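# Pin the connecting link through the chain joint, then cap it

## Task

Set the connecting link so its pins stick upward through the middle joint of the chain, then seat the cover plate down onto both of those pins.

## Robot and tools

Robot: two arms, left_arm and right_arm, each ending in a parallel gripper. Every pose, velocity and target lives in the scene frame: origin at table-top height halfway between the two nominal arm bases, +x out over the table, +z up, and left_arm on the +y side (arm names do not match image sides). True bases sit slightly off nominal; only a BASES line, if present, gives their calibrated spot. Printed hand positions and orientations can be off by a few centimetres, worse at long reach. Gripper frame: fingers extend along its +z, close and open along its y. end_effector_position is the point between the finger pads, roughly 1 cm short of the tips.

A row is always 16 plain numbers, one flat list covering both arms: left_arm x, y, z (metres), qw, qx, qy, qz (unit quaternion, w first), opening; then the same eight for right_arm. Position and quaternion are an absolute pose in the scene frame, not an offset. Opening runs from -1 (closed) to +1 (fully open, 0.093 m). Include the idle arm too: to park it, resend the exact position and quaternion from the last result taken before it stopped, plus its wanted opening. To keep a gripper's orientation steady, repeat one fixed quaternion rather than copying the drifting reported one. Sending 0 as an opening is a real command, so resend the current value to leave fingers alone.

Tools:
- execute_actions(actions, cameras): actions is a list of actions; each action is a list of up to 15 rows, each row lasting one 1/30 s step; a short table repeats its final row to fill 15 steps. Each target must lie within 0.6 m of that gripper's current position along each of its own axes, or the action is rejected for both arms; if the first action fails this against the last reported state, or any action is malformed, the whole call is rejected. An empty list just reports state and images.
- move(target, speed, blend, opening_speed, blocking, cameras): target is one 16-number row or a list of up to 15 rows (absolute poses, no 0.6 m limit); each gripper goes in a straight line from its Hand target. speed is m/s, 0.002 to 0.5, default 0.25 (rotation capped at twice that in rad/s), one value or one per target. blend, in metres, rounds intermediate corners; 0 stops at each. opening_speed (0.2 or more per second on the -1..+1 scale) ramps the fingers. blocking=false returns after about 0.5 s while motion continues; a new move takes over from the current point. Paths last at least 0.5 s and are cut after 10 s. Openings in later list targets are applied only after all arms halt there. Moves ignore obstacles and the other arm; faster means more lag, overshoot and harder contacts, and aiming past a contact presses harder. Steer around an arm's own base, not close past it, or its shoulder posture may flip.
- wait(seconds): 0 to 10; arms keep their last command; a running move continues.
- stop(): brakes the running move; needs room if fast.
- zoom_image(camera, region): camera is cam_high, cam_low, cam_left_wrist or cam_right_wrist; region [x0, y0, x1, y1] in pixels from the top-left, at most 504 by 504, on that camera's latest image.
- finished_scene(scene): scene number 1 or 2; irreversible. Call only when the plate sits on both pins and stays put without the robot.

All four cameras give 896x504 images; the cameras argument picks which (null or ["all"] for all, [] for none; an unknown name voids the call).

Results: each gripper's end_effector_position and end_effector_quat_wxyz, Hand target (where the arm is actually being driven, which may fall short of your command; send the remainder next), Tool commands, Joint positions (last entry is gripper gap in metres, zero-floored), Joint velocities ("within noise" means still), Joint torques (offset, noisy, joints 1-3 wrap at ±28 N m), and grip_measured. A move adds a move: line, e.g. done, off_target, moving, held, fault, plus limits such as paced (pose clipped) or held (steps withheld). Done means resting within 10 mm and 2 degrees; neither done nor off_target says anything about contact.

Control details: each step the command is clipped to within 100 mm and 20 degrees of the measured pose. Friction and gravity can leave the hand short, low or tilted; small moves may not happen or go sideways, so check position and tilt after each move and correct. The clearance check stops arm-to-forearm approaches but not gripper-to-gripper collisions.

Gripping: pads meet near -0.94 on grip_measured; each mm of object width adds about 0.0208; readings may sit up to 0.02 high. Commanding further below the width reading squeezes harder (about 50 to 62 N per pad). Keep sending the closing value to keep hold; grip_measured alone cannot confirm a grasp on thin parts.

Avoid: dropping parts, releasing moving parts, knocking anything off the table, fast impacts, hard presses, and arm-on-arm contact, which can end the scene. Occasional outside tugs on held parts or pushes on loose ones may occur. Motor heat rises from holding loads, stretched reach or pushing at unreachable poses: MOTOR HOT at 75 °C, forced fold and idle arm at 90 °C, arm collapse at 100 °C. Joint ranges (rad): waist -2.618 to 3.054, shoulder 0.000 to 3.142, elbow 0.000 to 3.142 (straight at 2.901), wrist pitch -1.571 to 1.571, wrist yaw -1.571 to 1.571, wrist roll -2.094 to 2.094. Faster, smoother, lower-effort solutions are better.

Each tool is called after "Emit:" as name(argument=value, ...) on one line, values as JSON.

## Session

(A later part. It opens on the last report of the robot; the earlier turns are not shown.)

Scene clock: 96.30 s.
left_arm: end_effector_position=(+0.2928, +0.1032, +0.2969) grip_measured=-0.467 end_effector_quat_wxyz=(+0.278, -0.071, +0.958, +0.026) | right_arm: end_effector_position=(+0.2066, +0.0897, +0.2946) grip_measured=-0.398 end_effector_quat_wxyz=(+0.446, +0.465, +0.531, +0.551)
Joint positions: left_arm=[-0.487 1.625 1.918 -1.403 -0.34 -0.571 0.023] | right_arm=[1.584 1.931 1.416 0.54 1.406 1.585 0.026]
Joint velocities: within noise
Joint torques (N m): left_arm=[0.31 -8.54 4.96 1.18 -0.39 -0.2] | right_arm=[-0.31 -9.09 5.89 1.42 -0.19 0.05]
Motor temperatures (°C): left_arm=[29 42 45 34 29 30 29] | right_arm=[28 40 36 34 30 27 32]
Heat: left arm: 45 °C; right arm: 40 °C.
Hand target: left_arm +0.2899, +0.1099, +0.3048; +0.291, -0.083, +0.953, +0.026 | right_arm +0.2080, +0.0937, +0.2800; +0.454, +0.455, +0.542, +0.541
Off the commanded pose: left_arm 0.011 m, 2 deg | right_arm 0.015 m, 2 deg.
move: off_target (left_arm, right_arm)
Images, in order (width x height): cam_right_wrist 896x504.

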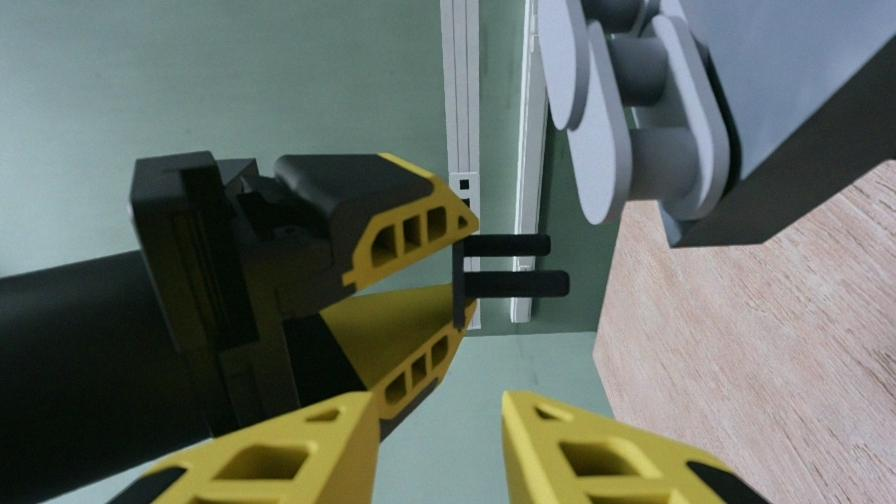

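Emit:
execute_actions(actions=[])

Emit:
zoom_image(camera="cam_high", region=[350, 180, 450, 280])

Emit:
zoom_image(camera="cam_low", region=[450, 130, 610, 220])

Emit:
zoom_image(camera="cam_right_wrist", region=[350, 200, 602, 342])

Scene clock: 98.07 s.
left_arm: end_effector_position=(+0.2928, +0.1032, +0.2969) grip_measured=-0.467 end_effector_quat_wxyz=(+0.278, -0.071, +0.958, +0.026) | right_arm: end_effector_position=(+0.2066, +0.0897, +0.2947) grip_measured=-0.398 end_effector_quat_wxyz=(+0.446, +0.465, +0.530, +0.551)
Joint positions: left_arm=[-0.487 1.625 1.918 -1.403 -0.34 -0.571 0.023] | right_arm=[1.584 1.931 1.416 0.541 1.406 1.585 0.026]
Joint velocities: within noise
Joint torques (N m): left_arm=[0.28 -8.53 4.97 1.18 -0.4 -0.2] | right_arm=[-0.31 -9.1 5.87 1.42 -0.19 0.03]
Motor temperatures (°C): left_arm=[29 42 45 34 29 30 29] | right_arm=[28 40 36 34 30 27 32]
Heat: left arm: 45 °C; right arm: 40 °C.
Hand target: left_arm +0.2899, +0.1099, +0.3048; +0.291, -0.083, +0.953, +0.026 | right_arm +0.2080, +0.0937, +0.2800; +0.454, +0.455, +0.542, +0.541
Tool commands: left_gripper/opening=-0.5 right_gripper/opening=-0.4
Off the commanded pose: left_arm 0.011 m, 2 deg | right_arm 0.015 m, 2 deg.

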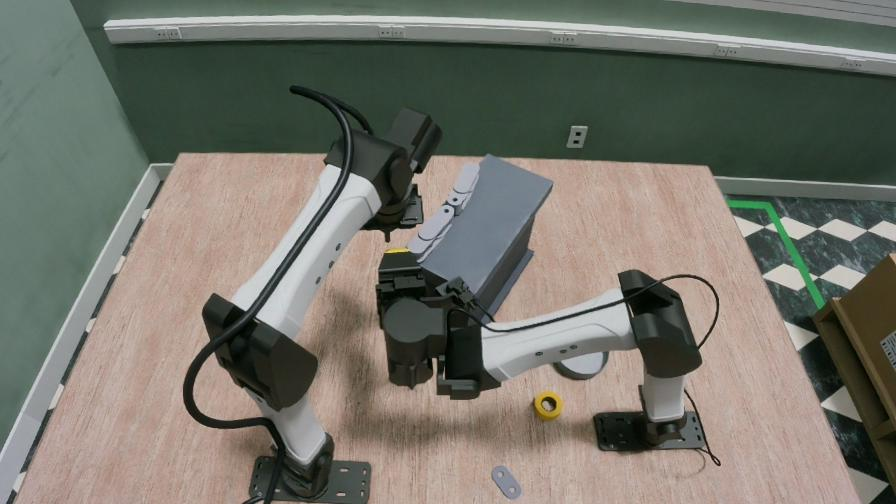

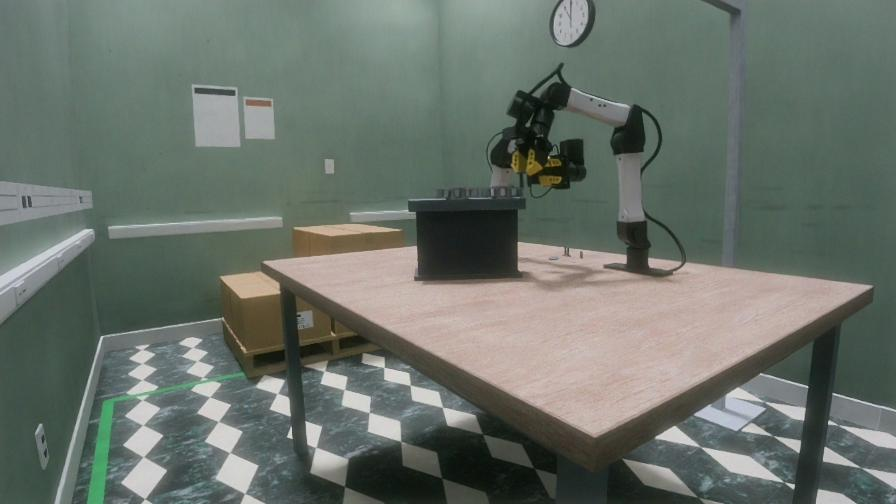

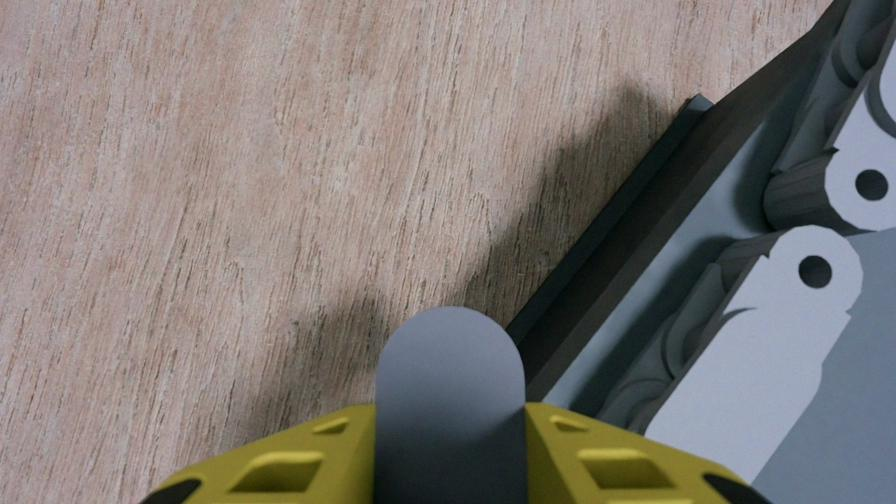

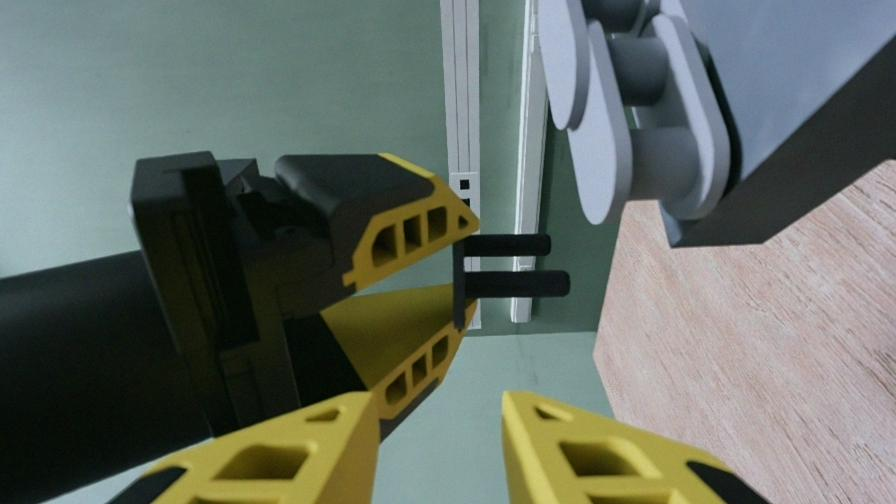

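Scaled by 5.040 from the camera's 896x504 image, which has a finer 1280x720 frame.

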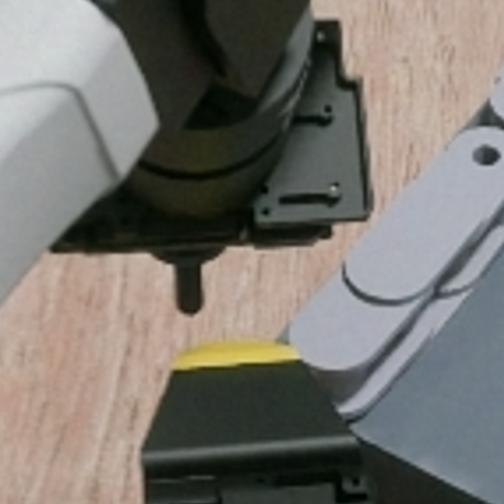

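Scaled by 3.150 from the camera's 896x504 image, which has a finer 1280x720 frame.

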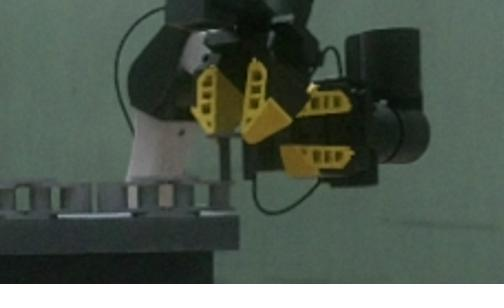

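Scaled by 2.000 from the camera's 896x504 image, which has a finer 1280x720 frame.

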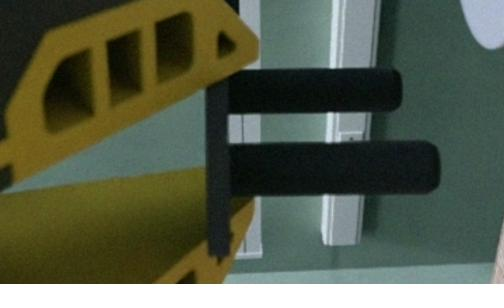

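Emit:
move(target=[0.29,0.11,0.305,0.2913,-0.0834,0.9527,0.0255,-0.50,0.208,0.101,0.274,0.4545,0.4545,0.5417,0.5417,-0.4], speed=0.05, cameras=["cam_right_wrist"])

Scene clock: 100.47 s.
left_arm: end_effector_position=(+0.2928, +0.1032, +0.2969) grip_measured=-0.467 end_effector_quat_wxyz=(+0.278, -0.071, +0.958, +0.026) | right_arm: end_effector_position=(+0.2066, +0.0955, +0.2814) grip_measured=-0.398 end_effector_quat_wxyz=(+0.451, +0.460, +0.536, +0.545)
Joint positions: left_arm=[-0.487 1.625 1.918 -1.403 -0.34 -0.571 0.023] | right_arm=[1.584 1.965 1.416 0.554 1.406 1.583 0.026]
Joint velocities: within noise
Joint torques (N m): left_arm=[0.27 -8.54 4.97 1.18 -0.39 -0.2] | right_arm=[-0.29 -9.37 7.65 1.46 -0.17 0.03]
Motor temperatures (°C): left_arm=[29 42 45 34 29 30 29] | right_arm=[28 40 36 34 30 27 32]
Heat: left arm: 45 °C; right arm: 40 °C.
Hand target: left_arm +0.2899, +0.1099, +0.3048; +0.291, -0.083, +0.953, +0.026 | right_arm +0.2080, +0.1007, +0.2739; +0.454, +0.455, +0.542, +0.541
Off the commanded pose: left_arm 0.011 m, 2 deg | right_arm 0.009 m, 1 deg.
move: off_target (left_arm)
Images, in order (width x height): cam_right_wrist 896x504.

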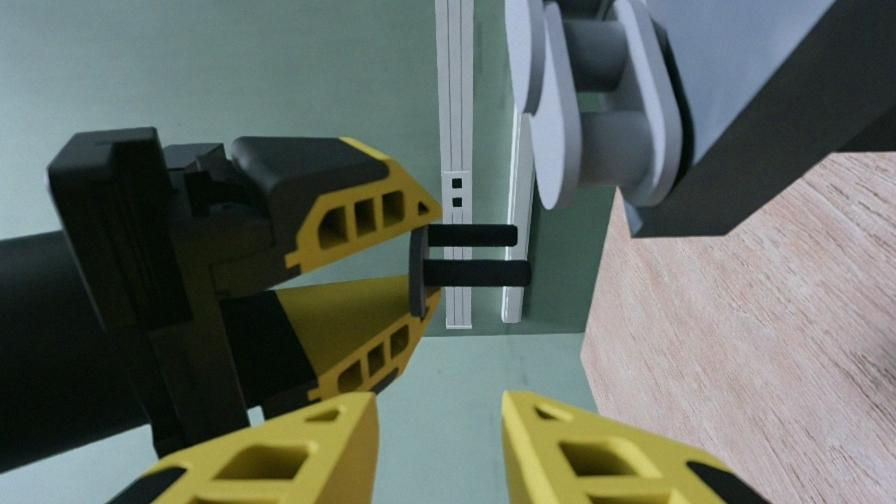

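Emit:
move(target=[0.29,0.11,0.305,0.2913,-0.0834,0.9527,0.0255,-0.50,0.208,0.1,0.284,0.4545,0.4545,0.5417,0.5417,-0.4], speed=0.05)

Emit:
zoom_image(camera="cam_high", region=[350, 180, 450, 280])

Emit:
zoom_image(camera="cam_low", region=[450, 130, 610, 220])

Emit:
zoom_image(camera="cam_right_wrist", region=[350, 200, 602, 342])

Scene clock: 101.87 s.
left_arm: end_effector_position=(+0.2928, +0.1032, +0.2969) grip_measured=-0.467 end_effector_quat_wxyz=(+0.278, -0.071, +0.958, +0.026) | right_arm: end_effector_position=(+0.2066, +0.0955, +0.2813) grip_measured=-0.398 end_effector_quat_wxyz=(+0.454, +0.457, +0.539, +0.543)
Joint positions: left_arm=[-0.487 1.625 1.918 -1.403 -0.34 -0.571 0.023] | right_arm=[1.584 1.965 1.416 0.553 1.406 1.573 0.026]
Joint velocities: within noise
Joint torques (N m): left_arm=[0.27 -8.54 4.97 1.18 -0.4 -0.19] | right_arm=[-0.28 -10.77 9.14 1.31 -0.18 0.08]
Motor temperatures (°C): left_arm=[29 42 45 34 29 30 29] | right_arm=[28 40 37 34 30 27 32]
Heat: left arm: 45 °C; right arm: 40 °C.
Hand target: left_arm +0.2899, +0.1099, +0.3048; +0.291, -0.083, +0.953, +0.026 | right_arm +0.2080, +0.0998, +0.2839; +0.455, +0.454, +0.541, +0.542
Off the commanded pose: left_arm 0.011 m, 2 deg | right_arm 0.005 m, 0 deg.
move: off_target (left_arm)

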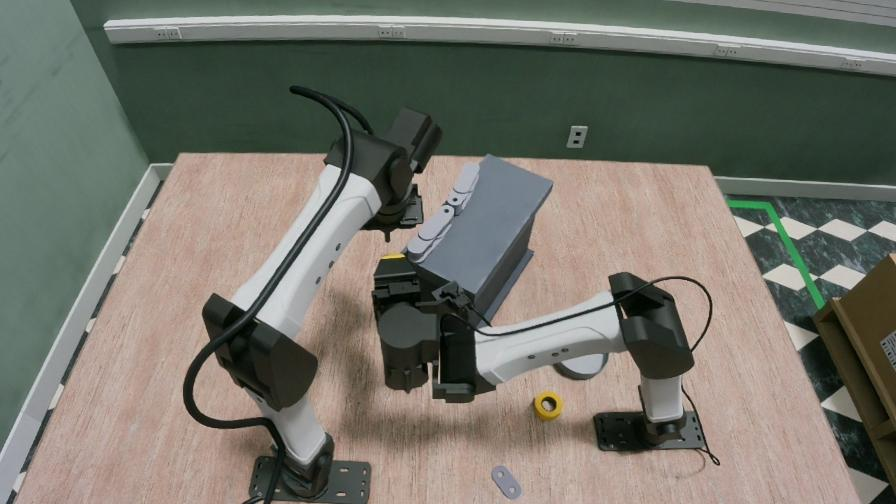

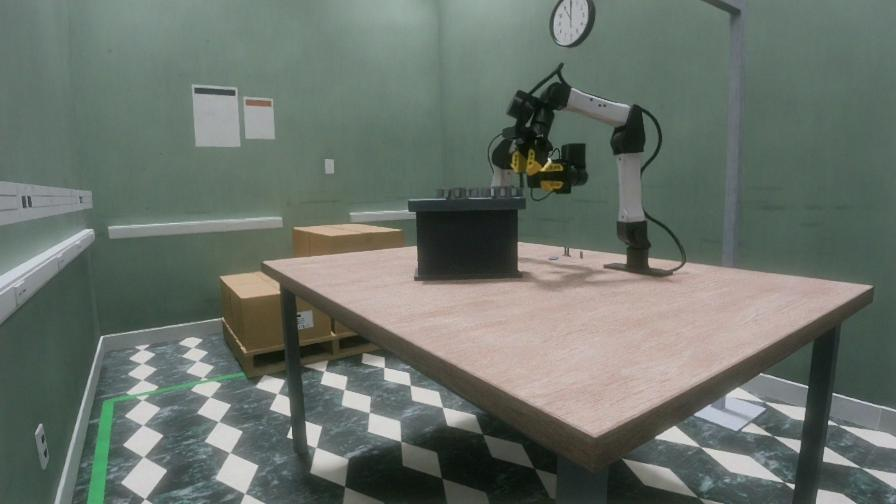

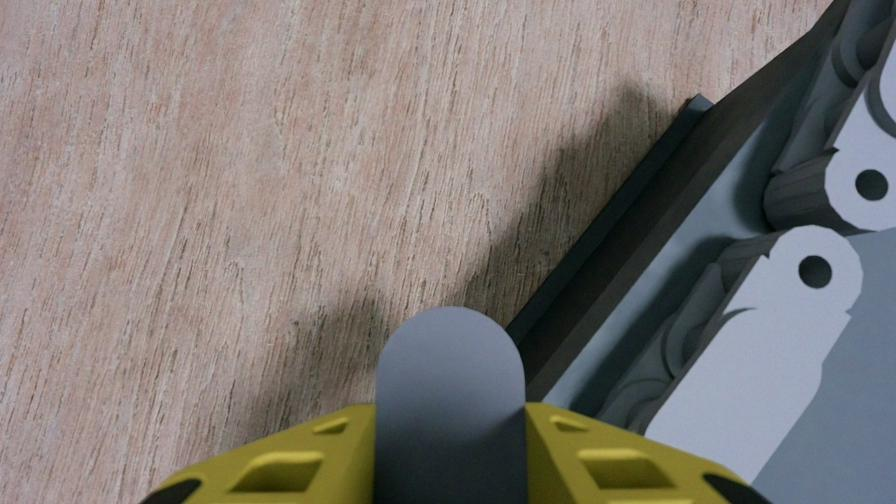

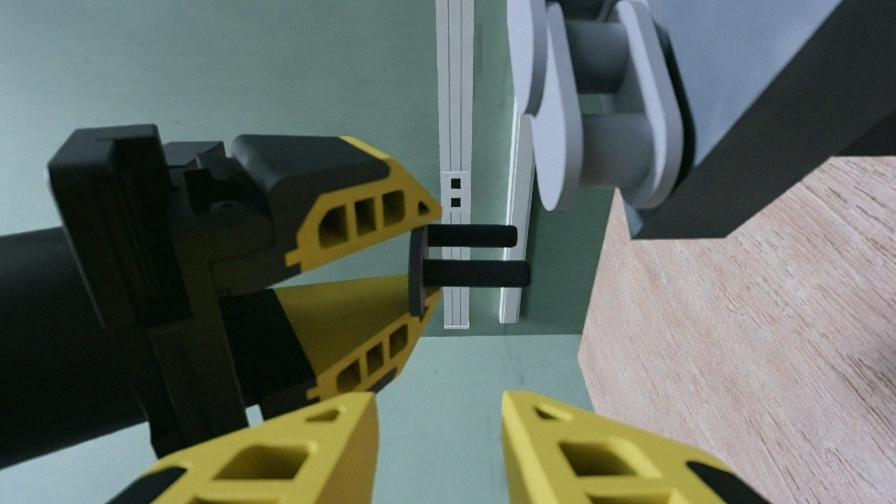

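Scaled by 5.040 from the camera's 896x504 image, which has a finer 1280x720 frame.

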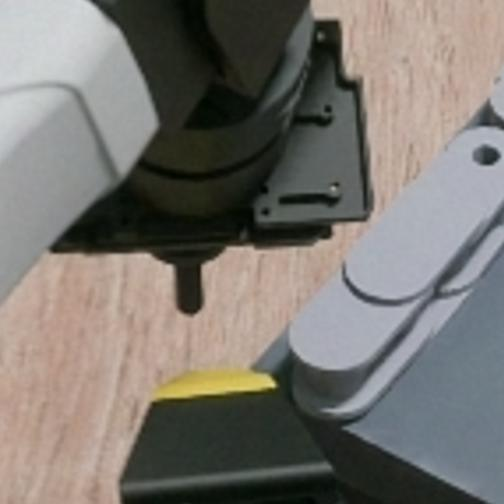

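Scaled by 3.150 from the camera's 896x504 image, which has a finer 1280x720 frame.

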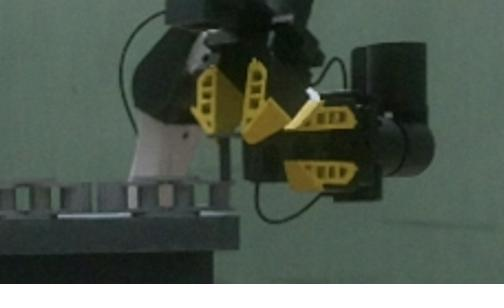

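Scaled by 2.000 from the camera's 896x504 image, which has a finer 1280x720 frame.

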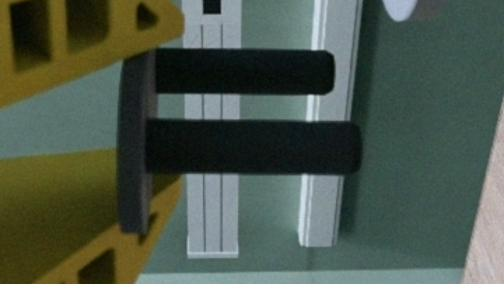

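Emit:
move(target=[0.29,0.11,0.305,0.2913,-0.0834,0.9527,0.0255,-0.50,0.222,0.106,0.296,0.4545,0.4545,0.5417,0.5417,-0.4], speed=0.04, cameras=["cam_right_wrist"])

Scene clock: 104.13 s.
left_arm: end_effector_position=(+0.2928, +0.1032, +0.2969) grip_measured=-0.467 end_effector_quat_wxyz=(+0.278, -0.071, +0.958, +0.026) | right_arm: end_effector_position=(+0.2194, +0.1000, +0.2978) grip_measured=-0.398 end_effector_quat_wxyz=(+0.453, +0.457, +0.538, +0.544)
Joint positions: left_arm=[-0.487 1.625 1.918 -1.403 -0.34 -0.571 0.023] | right_arm=[1.555 1.965 1.48 0.5 1.375 1.565 0.026]
Joint velocities: within noise
Joint torques (N m): left_arm=[0.29 -8.58 4.96 1.18 -0.39 -0.19] | right_arm=[-0.44 -9.84 9.32 1.32 -0.2 0.1]
Motor temperatures (°C): left_arm=[29 42 45 34 29 30 29] | right_arm=[28 41 37 34 30 27 32]
Heat: left arm: 45 °C; right arm: 41 °C.
Hand target: left_arm +0.2899, +0.1099, +0.3048; +0.291, -0.083, +0.953, +0.026 | right_arm +0.2219, +0.1058, +0.2959; +0.455, +0.454, +0.542, +0.542
Off the commanded pose: left_arm 0.011 m, 2 deg | right_arm 0.007 m, 1 deg.
move: off_target (left_arm)
Images, in order (width x height): cam_right_wrist 896x504.

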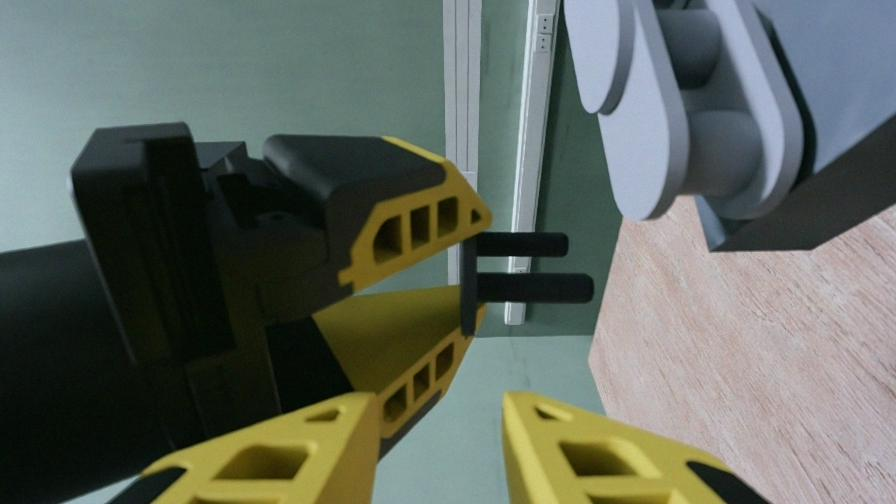

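Emit:
move(target=[0.29,0.11,0.305,0.2913,-0.0834,0.9527,0.0255,-0.50,0.234,0.110,0.283,0.4545,0.4545,0.5417,0.5417,-0.4], speed=0.04, cameras=["cam_right_wrist"])

Scene clock: 105.43 s.
left_arm: end_effector_position=(+0.2928, +0.1032, +0.2969) grip_measured=-0.467 end_effector_quat_wxyz=(+0.278, -0.071, +0.958, +0.026) | right_arm: end_effector_position=(+0.2312, +0.1040, +0.2876) grip_measured=-0.398 end_effector_quat_wxyz=(+0.457, +0.454, +0.542, +0.540)
Joint positions: left_arm=[-0.487 1.625 1.918 -1.403 -0.34 -0.571 0.023] | right_arm=[1.529 1.989 1.48 0.51 1.348 1.565 0.026]
Joint velocities: within noise
Joint torques (N m): left_arm=[0.28 -8.54 4.96 1.18 -0.4 -0.19] | right_arm=[-0.47 -9.66 8.57 1.49 -0.17 0.17]
Motor temperatures (°C): left_arm=[29 42 45 34 29 30 29] | right_arm=[28 41 37 34 29 27 32]
Heat: left arm: 45 °C; right arm: 41 °C.
Hand target: left_arm +0.2899, +0.1099, +0.3048; +0.291, -0.083, +0.953, +0.026 | right_arm +0.2340, +0.1097, +0.2829; +0.454, +0.455, +0.542, +0.542
Off the commanded pose: left_arm 0.011 m, 2 deg | right_arm 0.008 m, 0 deg.
move: off_target (left_arm)
Images, in order (width x height): cam_right_wrist 896x504.

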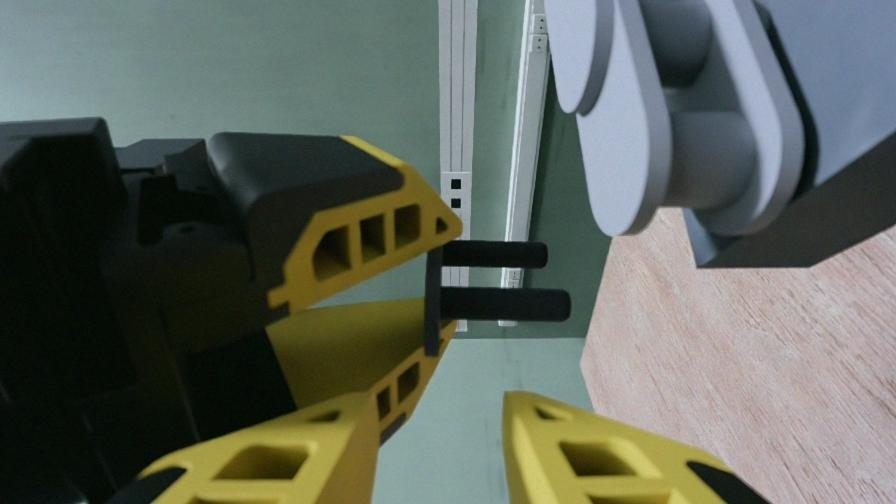

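Emit:
move(target=[0.29,0.11,0.305,0.2913,-0.0834,0.9527,0.0255,-0.50,0.247,0.109,0.288,0.4545,0.4545,0.5417,0.5417,-0.4], speed=0.03)

Emit:
zoom_image(camera="cam_high", region=[350, 180, 450, 280])

Emit:
zoom_image(camera="cam_low", region=[450, 130, 610, 220])

Emit:
zoom_image(camera="cam_right_wrist", region=[350, 250, 602, 392])

Scene clock: 107.40 s.
left_arm: end_effector_position=(+0.2928, +0.1032, +0.2969) grip_measured=-0.467 end_effector_quat_wxyz=(+0.278, -0.071, +0.958, +0.026) | right_arm: end_effector_position=(+0.2443, +0.1030, +0.2877) grip_measured=-0.398 end_effector_quat_wxyz=(+0.457, +0.454, +0.542, +0.540)
Joint positions: left_arm=[-0.487 1.625 1.918 -1.403 -0.34 -0.571 0.023] | right_arm=[1.499 1.989 1.48 0.511 1.32 1.565 0.026]
Joint velocities: within noise
Joint torques (N m): left_arm=[0.29 -8.54 4.96 1.18 -0.4 -0.19] | right_arm=[-0.44 -10.19 9.61 1.36 -0.18 0.14]
Motor temperatures (°C): left_arm=[29 42 45 34 29 30 29] | right_arm=[28 41 37 34 29 27 32]
Heat: left arm: 45 °C; right arm: 41 °C.
Hand target: left_arm +0.2899, +0.1099, +0.3048; +0.291, -0.083, +0.953, +0.026 | right_arm +0.2470, +0.1087, +0.2879; +0.455, +0.454, +0.542, +0.542
Off the commanded pose: left_arm 0.011 m, 2 deg | right_arm 0.007 m, 0 deg.
move: off_target (left_arm)

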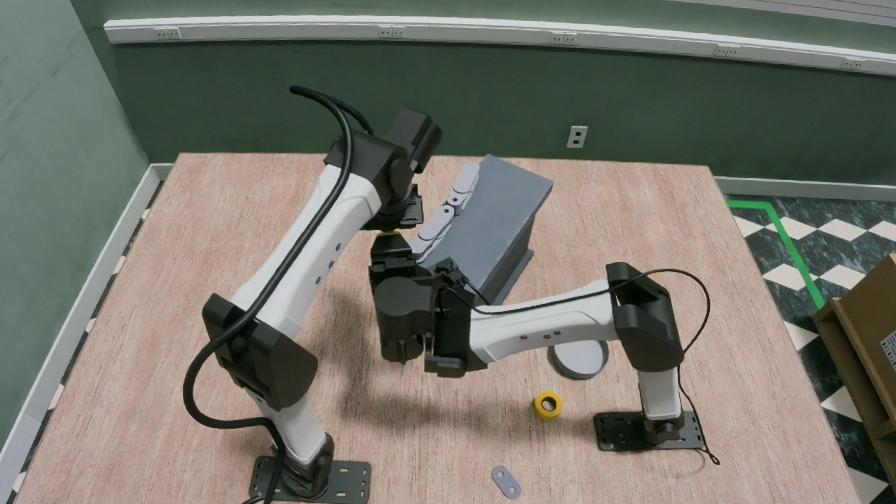

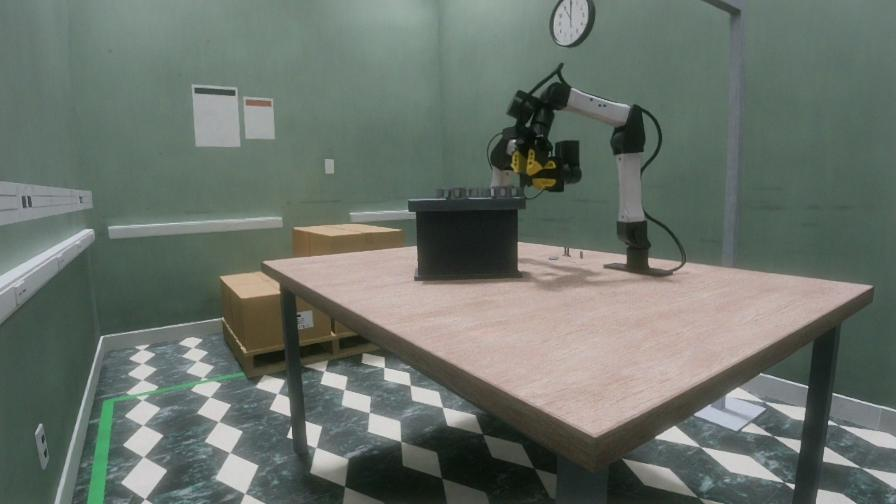

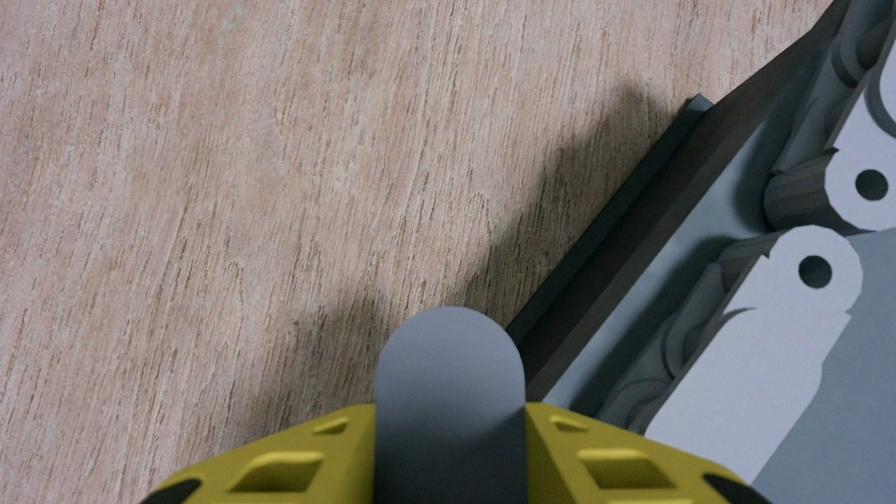

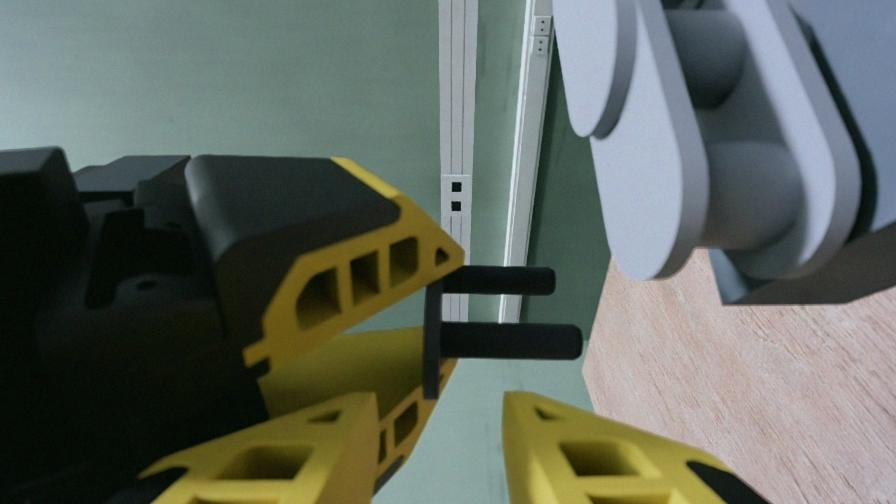

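Scaled by 5.040 from the camera's 896x504 image, which has a finer 1280x720 frame.

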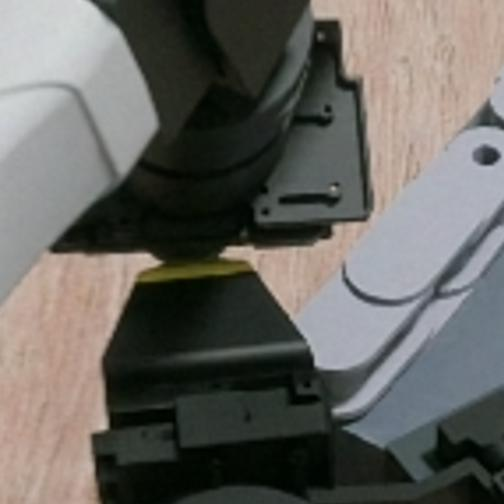

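Scaled by 3.150 from the camera's 896x504 image, which has a finer 1280x720 frame.

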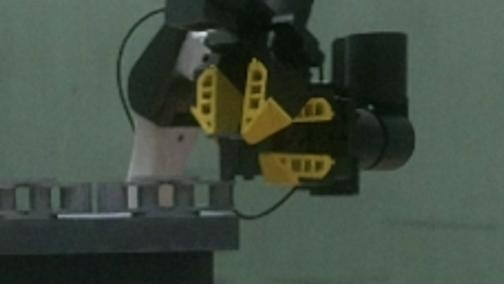

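Scaled by 2.000 from the camera's 896x504 image, which has a finer 1280x720 frame.

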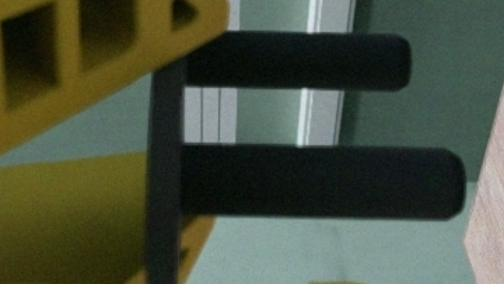

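Emit:
move(target=[0.29,0.11,0.305,0.2913,-0.0834,0.9527,0.0255,-0.50,0.254,0.109,0.294,0.4545,0.4545,0.5417,0.5417,-0.4], speed=0.02, cameras=["cam_right_wrist","cam_left_wrist"])

Emit:
zoom_image(camera="cam_right_wrist", region=[350, 250, 602, 392])

Scene clock: 110.60 s.
left_arm: end_effector_position=(+0.2931, +0.1036, +0.2970) grip_measured=-0.467 end_effector_quat_wxyz=(+0.279, -0.072, +0.957, +0.027) | right_arm: end_effector_position=(+0.2484, +0.1053, +0.2931) grip_measured=-0.398 end_effector_quat_wxyz=(+0.454, +0.452, +0.543, +0.542)
Joint positions: left_arm=[-0.487 1.625 1.918 -1.402 -0.342 -0.572 0.023] | right_arm=[1.49 1.989 1.501 0.491 1.303 1.565 0.026]
Joint velocities: within noise
Joint torques (N m): left_arm=[0.23 -8.54 4.97 1.17 -0.34 -0.19] | right_arm=[-0.88 -10.56 9.35 1.32 -0.17 0.13]
Motor temperatures (°C): left_arm=[29 42 45 34 29 30 30] | right_arm=[28 42 38 34 29 27 32]
Heat: left arm: 45 °C; right arm: 42 °C.
Hand target: left_arm +0.2899, +0.1099, +0.3048; +0.291, -0.083, +0.953, +0.025 | right_arm +0.2539, +0.1088, +0.2939; +0.455, +0.454, +0.542, +0.542
Off the commanded pose: left_arm 0.011 m, 2 deg | right_arm 0.007 m, 0 deg.
move: off_target (left_arm)
Images, in order (width x height): cam_left_wrist 896x504, cam_right_wrist 896x504.

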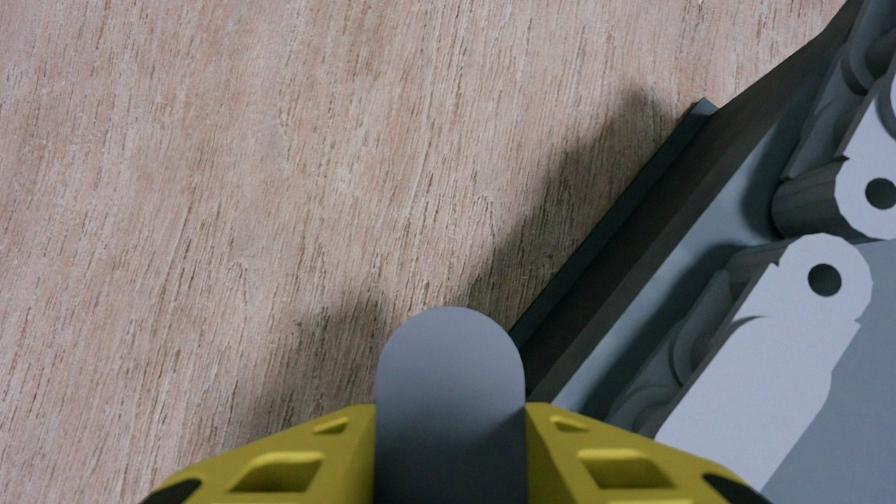

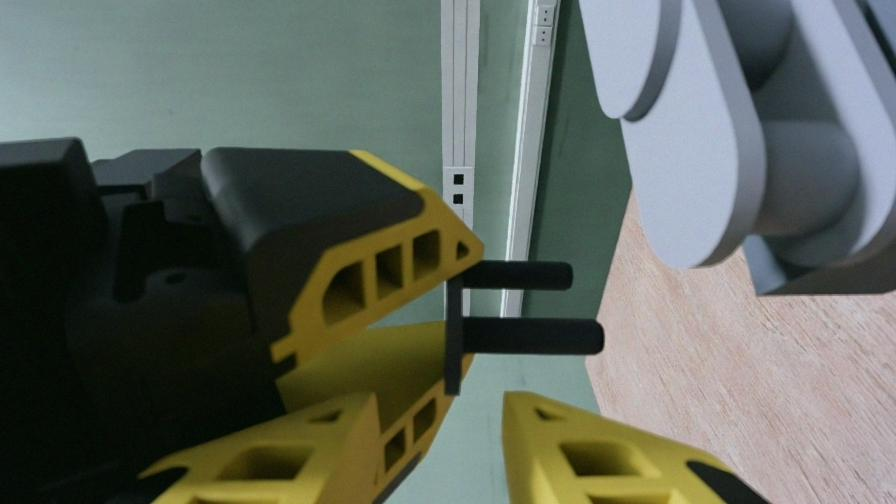

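Scaled by 2.000 from the camera's 896x504 image, which has a finer 1280x720 frame.

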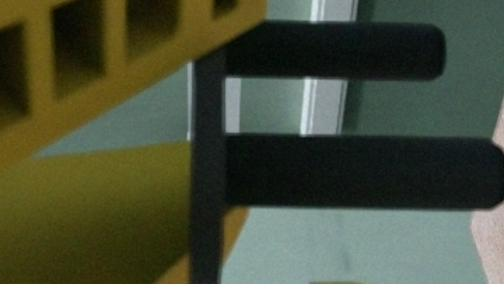

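Emit:
move(target=[[0.29,0.11,0.305,0.2913,-0.0834,0.9527,0.0255,-0.50,0.247,0.107,0.29,0.4545,0.4545,0.5417,0.5417,-0.4],[0.29,0.11,0.305,0.2913,-0.0834,0.9527,0.0255,-0.50,0.249,0.095,0.283,0.4545,0.4545,0.5417,0.5417,-0.4]], speed=0.02, cameras=["cam_right_wrist","cam_left_wrist"])

Emit:
zoom_image(camera="cam_right_wrist", region=[350, 250, 602, 392])

Scene clock: 115.17 s.
left_arm: end_effector_position=(+0.2931, +0.1037, +0.2971) grip_measured=-0.467 end_effector_quat_wxyz=(+0.279, -0.072, +0.957, +0.027) | right_arm: end_effector_position=(+0.2480, +0.1010, +0.2757) grip_measured=-0.398 end_effector_quat_wxyz=(+0.459, +0.448, +0.549, +0.536)
Joint positions: left_arm=[-0.487 1.625 1.918 -1.402 -0.343 -0.572 0.023] | right_arm=[1.49 1.989 1.44 0.531 1.303 1.565 0.026]
Joint velocities: within noise
Joint torques (N m): left_arm=[0.24 -8.55 4.98 1.18 -0.38 -0.19] | right_arm=[-0.27 -14.56 5.91 1.53 -0.08 0.17]
Motor temperatures (°C): left_arm=[29 42 44 34 29 30 30] | right_arm=[28 43 38 34 29 27 32]
Heat: left arm: 44 °C; right arm: 43 °C.
Hand target: left_arm +0.2900, +0.1099, +0.3048; +0.291, -0.083, +0.953, +0.026 | right_arm +0.2490, +0.0952, +0.2829; +0.454, +0.455, +0.542, +0.542
Off the commanded pose: left_arm 0.011 m, 2 deg | right_arm 0.010 m, 1 deg.
move: off_target (left_arm)
Images, in order (width x height): cam_left_wrist 896x504, cam_right_wrist 896x504.

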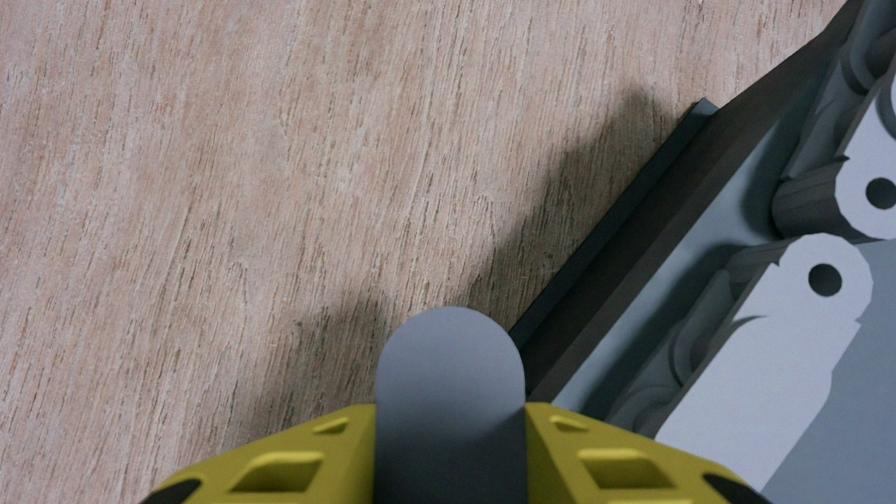

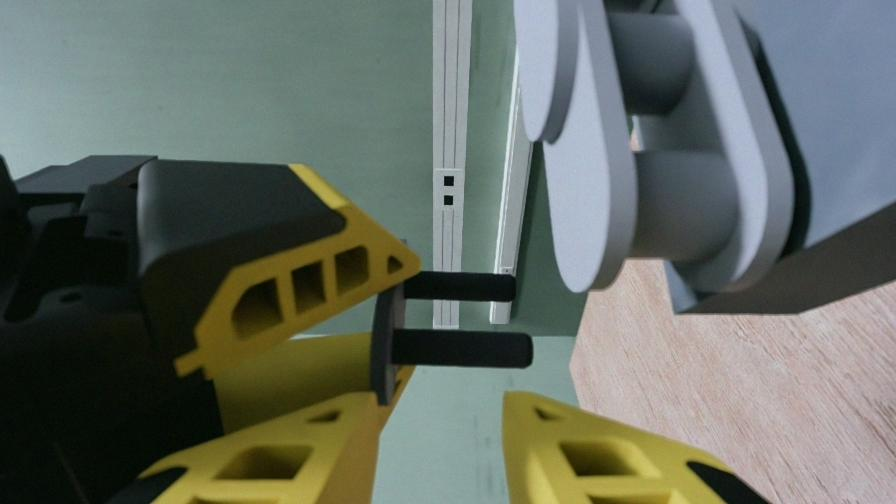

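Scaled by 2.000 from the camera's 896x504 image, which has a finer 1280x720 frame.

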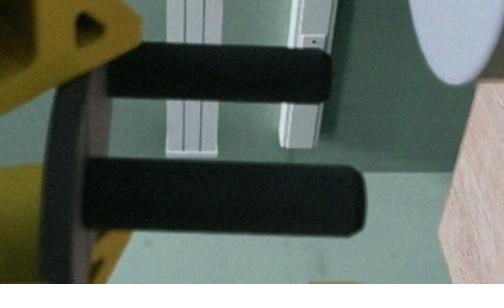

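Emit:
move(target=[0.29,0.11,0.305,0.2913,-0.0834,0.9527,0.0255,-0.50,0.243,0.096,0.298,0.4545,0.4545,0.5417,0.5417,-0.4], speed=0.03, cameras=["cam_right_wrist","cam_left_wrist"])

Emit:
zoom_image(camera="cam_right_wrist", region=[350, 250, 602, 392])

Scene clock: 116.70 s.
left_arm: end_effector_position=(+0.2931, +0.1037, +0.2971) grip_measured=-0.467 end_effector_quat_wxyz=(+0.279, -0.072, +0.957, +0.027) | right_arm: end_effector_position=(+0.2482, +0.0999, +0.2725) grip_measured=-0.398 end_effector_quat_wxyz=(+0.466, +0.444, +0.556, +0.527)
Joint positions: left_arm=[-0.487 1.625 1.918 -1.402 -0.343 -0.572 0.023] | right_arm=[1.49 1.989 1.44 0.504 1.309 1.565 0.026]
Joint velocities: within noise
Joint torques (N m): left_arm=[0.24 -8.57 5 1.17 -0.38 -0.18] | right_arm=[0.76 -16.03 9.13 1.36 0.02 0.13]
Motor temperatures (°C): left_arm=[29 42 44 34 29 30 30] | right_arm=[28 44 38 34 29 27 32]
Heat: left arm: 44 °C; right arm: 44 °C.
Hand target: left_arm +0.2900, +0.1099, +0.3048; +0.291, -0.083, +0.953, +0.026 | right_arm +0.2432, +0.0956, +0.2975; +0.455, +0.454, +0.541, +0.542
Off the commanded pose: left_arm 0.011 m, 2 deg | right_arm 0.026 m, 3 deg.
move: off_target (left_arm, right_arm)
Images, in order (width x height): cam_left_wrist 896x504, cam_right_wrist 896x504.

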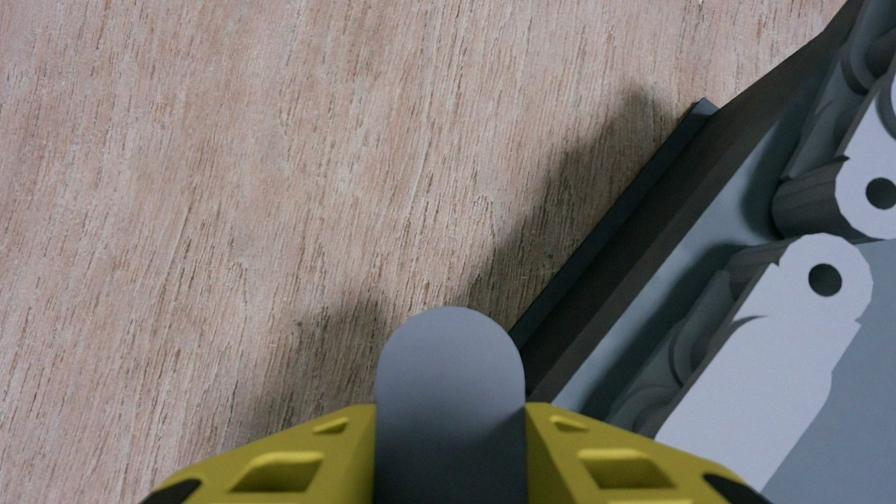

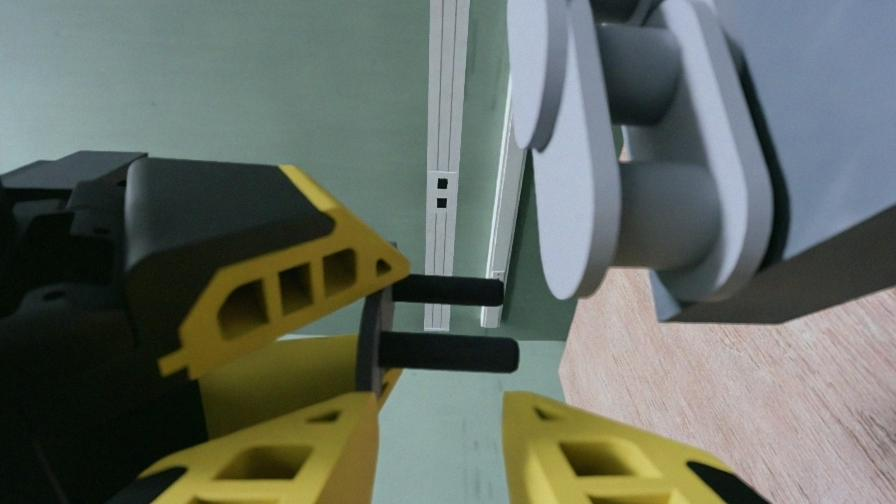

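Scaled by 2.000 from the camera's 896x504 image, which has a finer 1280x720 frame.

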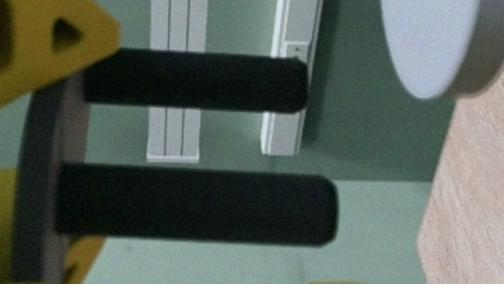

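Emit:
execute_actions(actions=[], cameras=["cam_high","cam_low"])

Emit:
zoom_image(camera="cam_high", region=[350, 180, 510, 380])

Emit:
zoom_image(camera="cam_low", region=[450, 130, 610, 220])

Scene clock: 117.77 s.
left_arm: end_effector_position=(+0.2931, +0.1037, +0.2971) grip_measured=-0.467 end_effector_quat_wxyz=(+0.279, -0.072, +0.957, +0.027) | right_arm: end_effector_position=(+0.2482, +0.0998, +0.2724) grip_measured=-0.398 end_effector_quat_wxyz=(+0.466, +0.444, +0.556, +0.526)
Joint positions: left_arm=[-0.487 1.625 1.918 -1.402 -0.343 -0.572 0.023] | right_arm=[1.49 1.989 1.44 0.504 1.309 1.565 0.026]
Joint velocities: within noise
Joint torques (N m): left_arm=[0.23 -8.53 4.98 1.17 -0.38 -0.19] | right_arm=[0.76 -16.03 9.1 1.34 0 0.13]
Motor temperatures (°C): left_arm=[29 42 44 34 29 30 30] | right_arm=[28 44 38 34 29 27 32]
Heat: left arm: 44 °C; right arm: 44 °C.
Hand target: left_arm +0.2900, +0.1099, +0.3048; +0.291, -0.083, +0.953, +0.026 | right_arm +0.2432, +0.0956, +0.2975; +0.455, +0.454, +0.541, +0.542
Tool commands: left_gripper/opening=-0.5 right_gripper/opening=-0.4
Off the commanded pose: left_arm 0.011 m, 2 deg | right_arm 0.026 m, 3 deg.
Images, in order (width x height): cam_high 896x504, cam_low 896x504.

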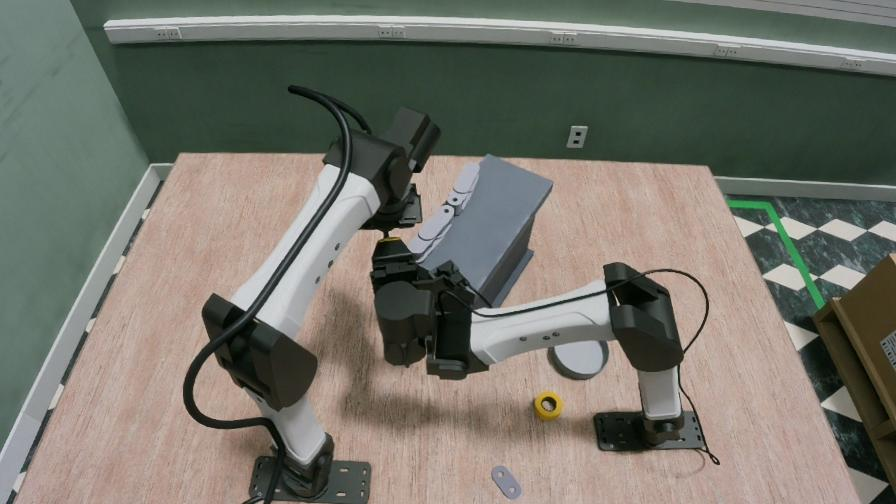

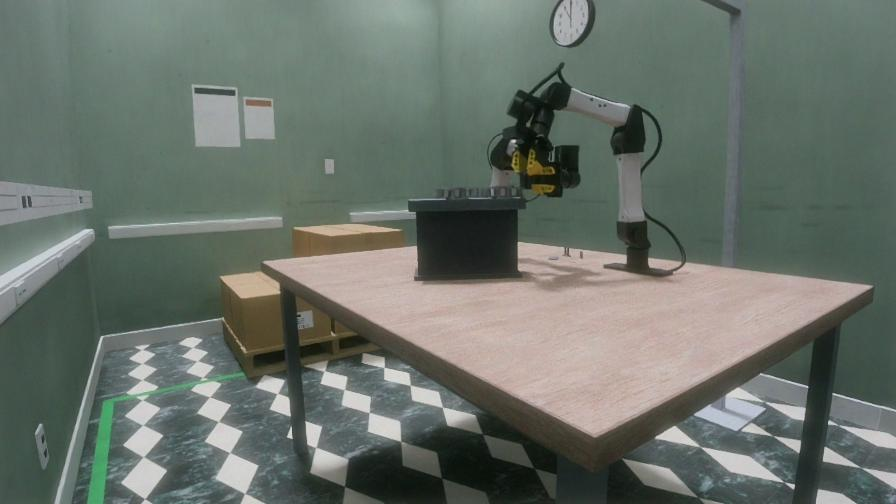

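Scaled by 2.520 from the camera's 896x504 image, which has a finer 1280x720 frame.

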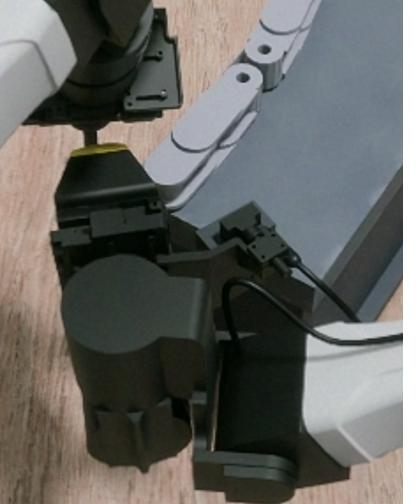

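Scaled by 3.150 from the camera's 896x504 image, which has a finer 1280x720 frame.

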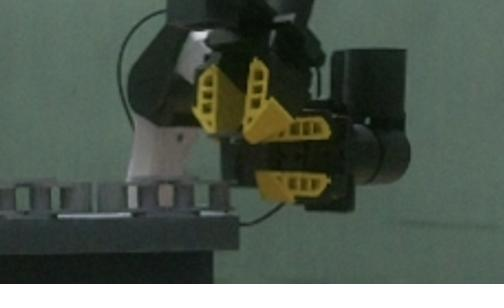

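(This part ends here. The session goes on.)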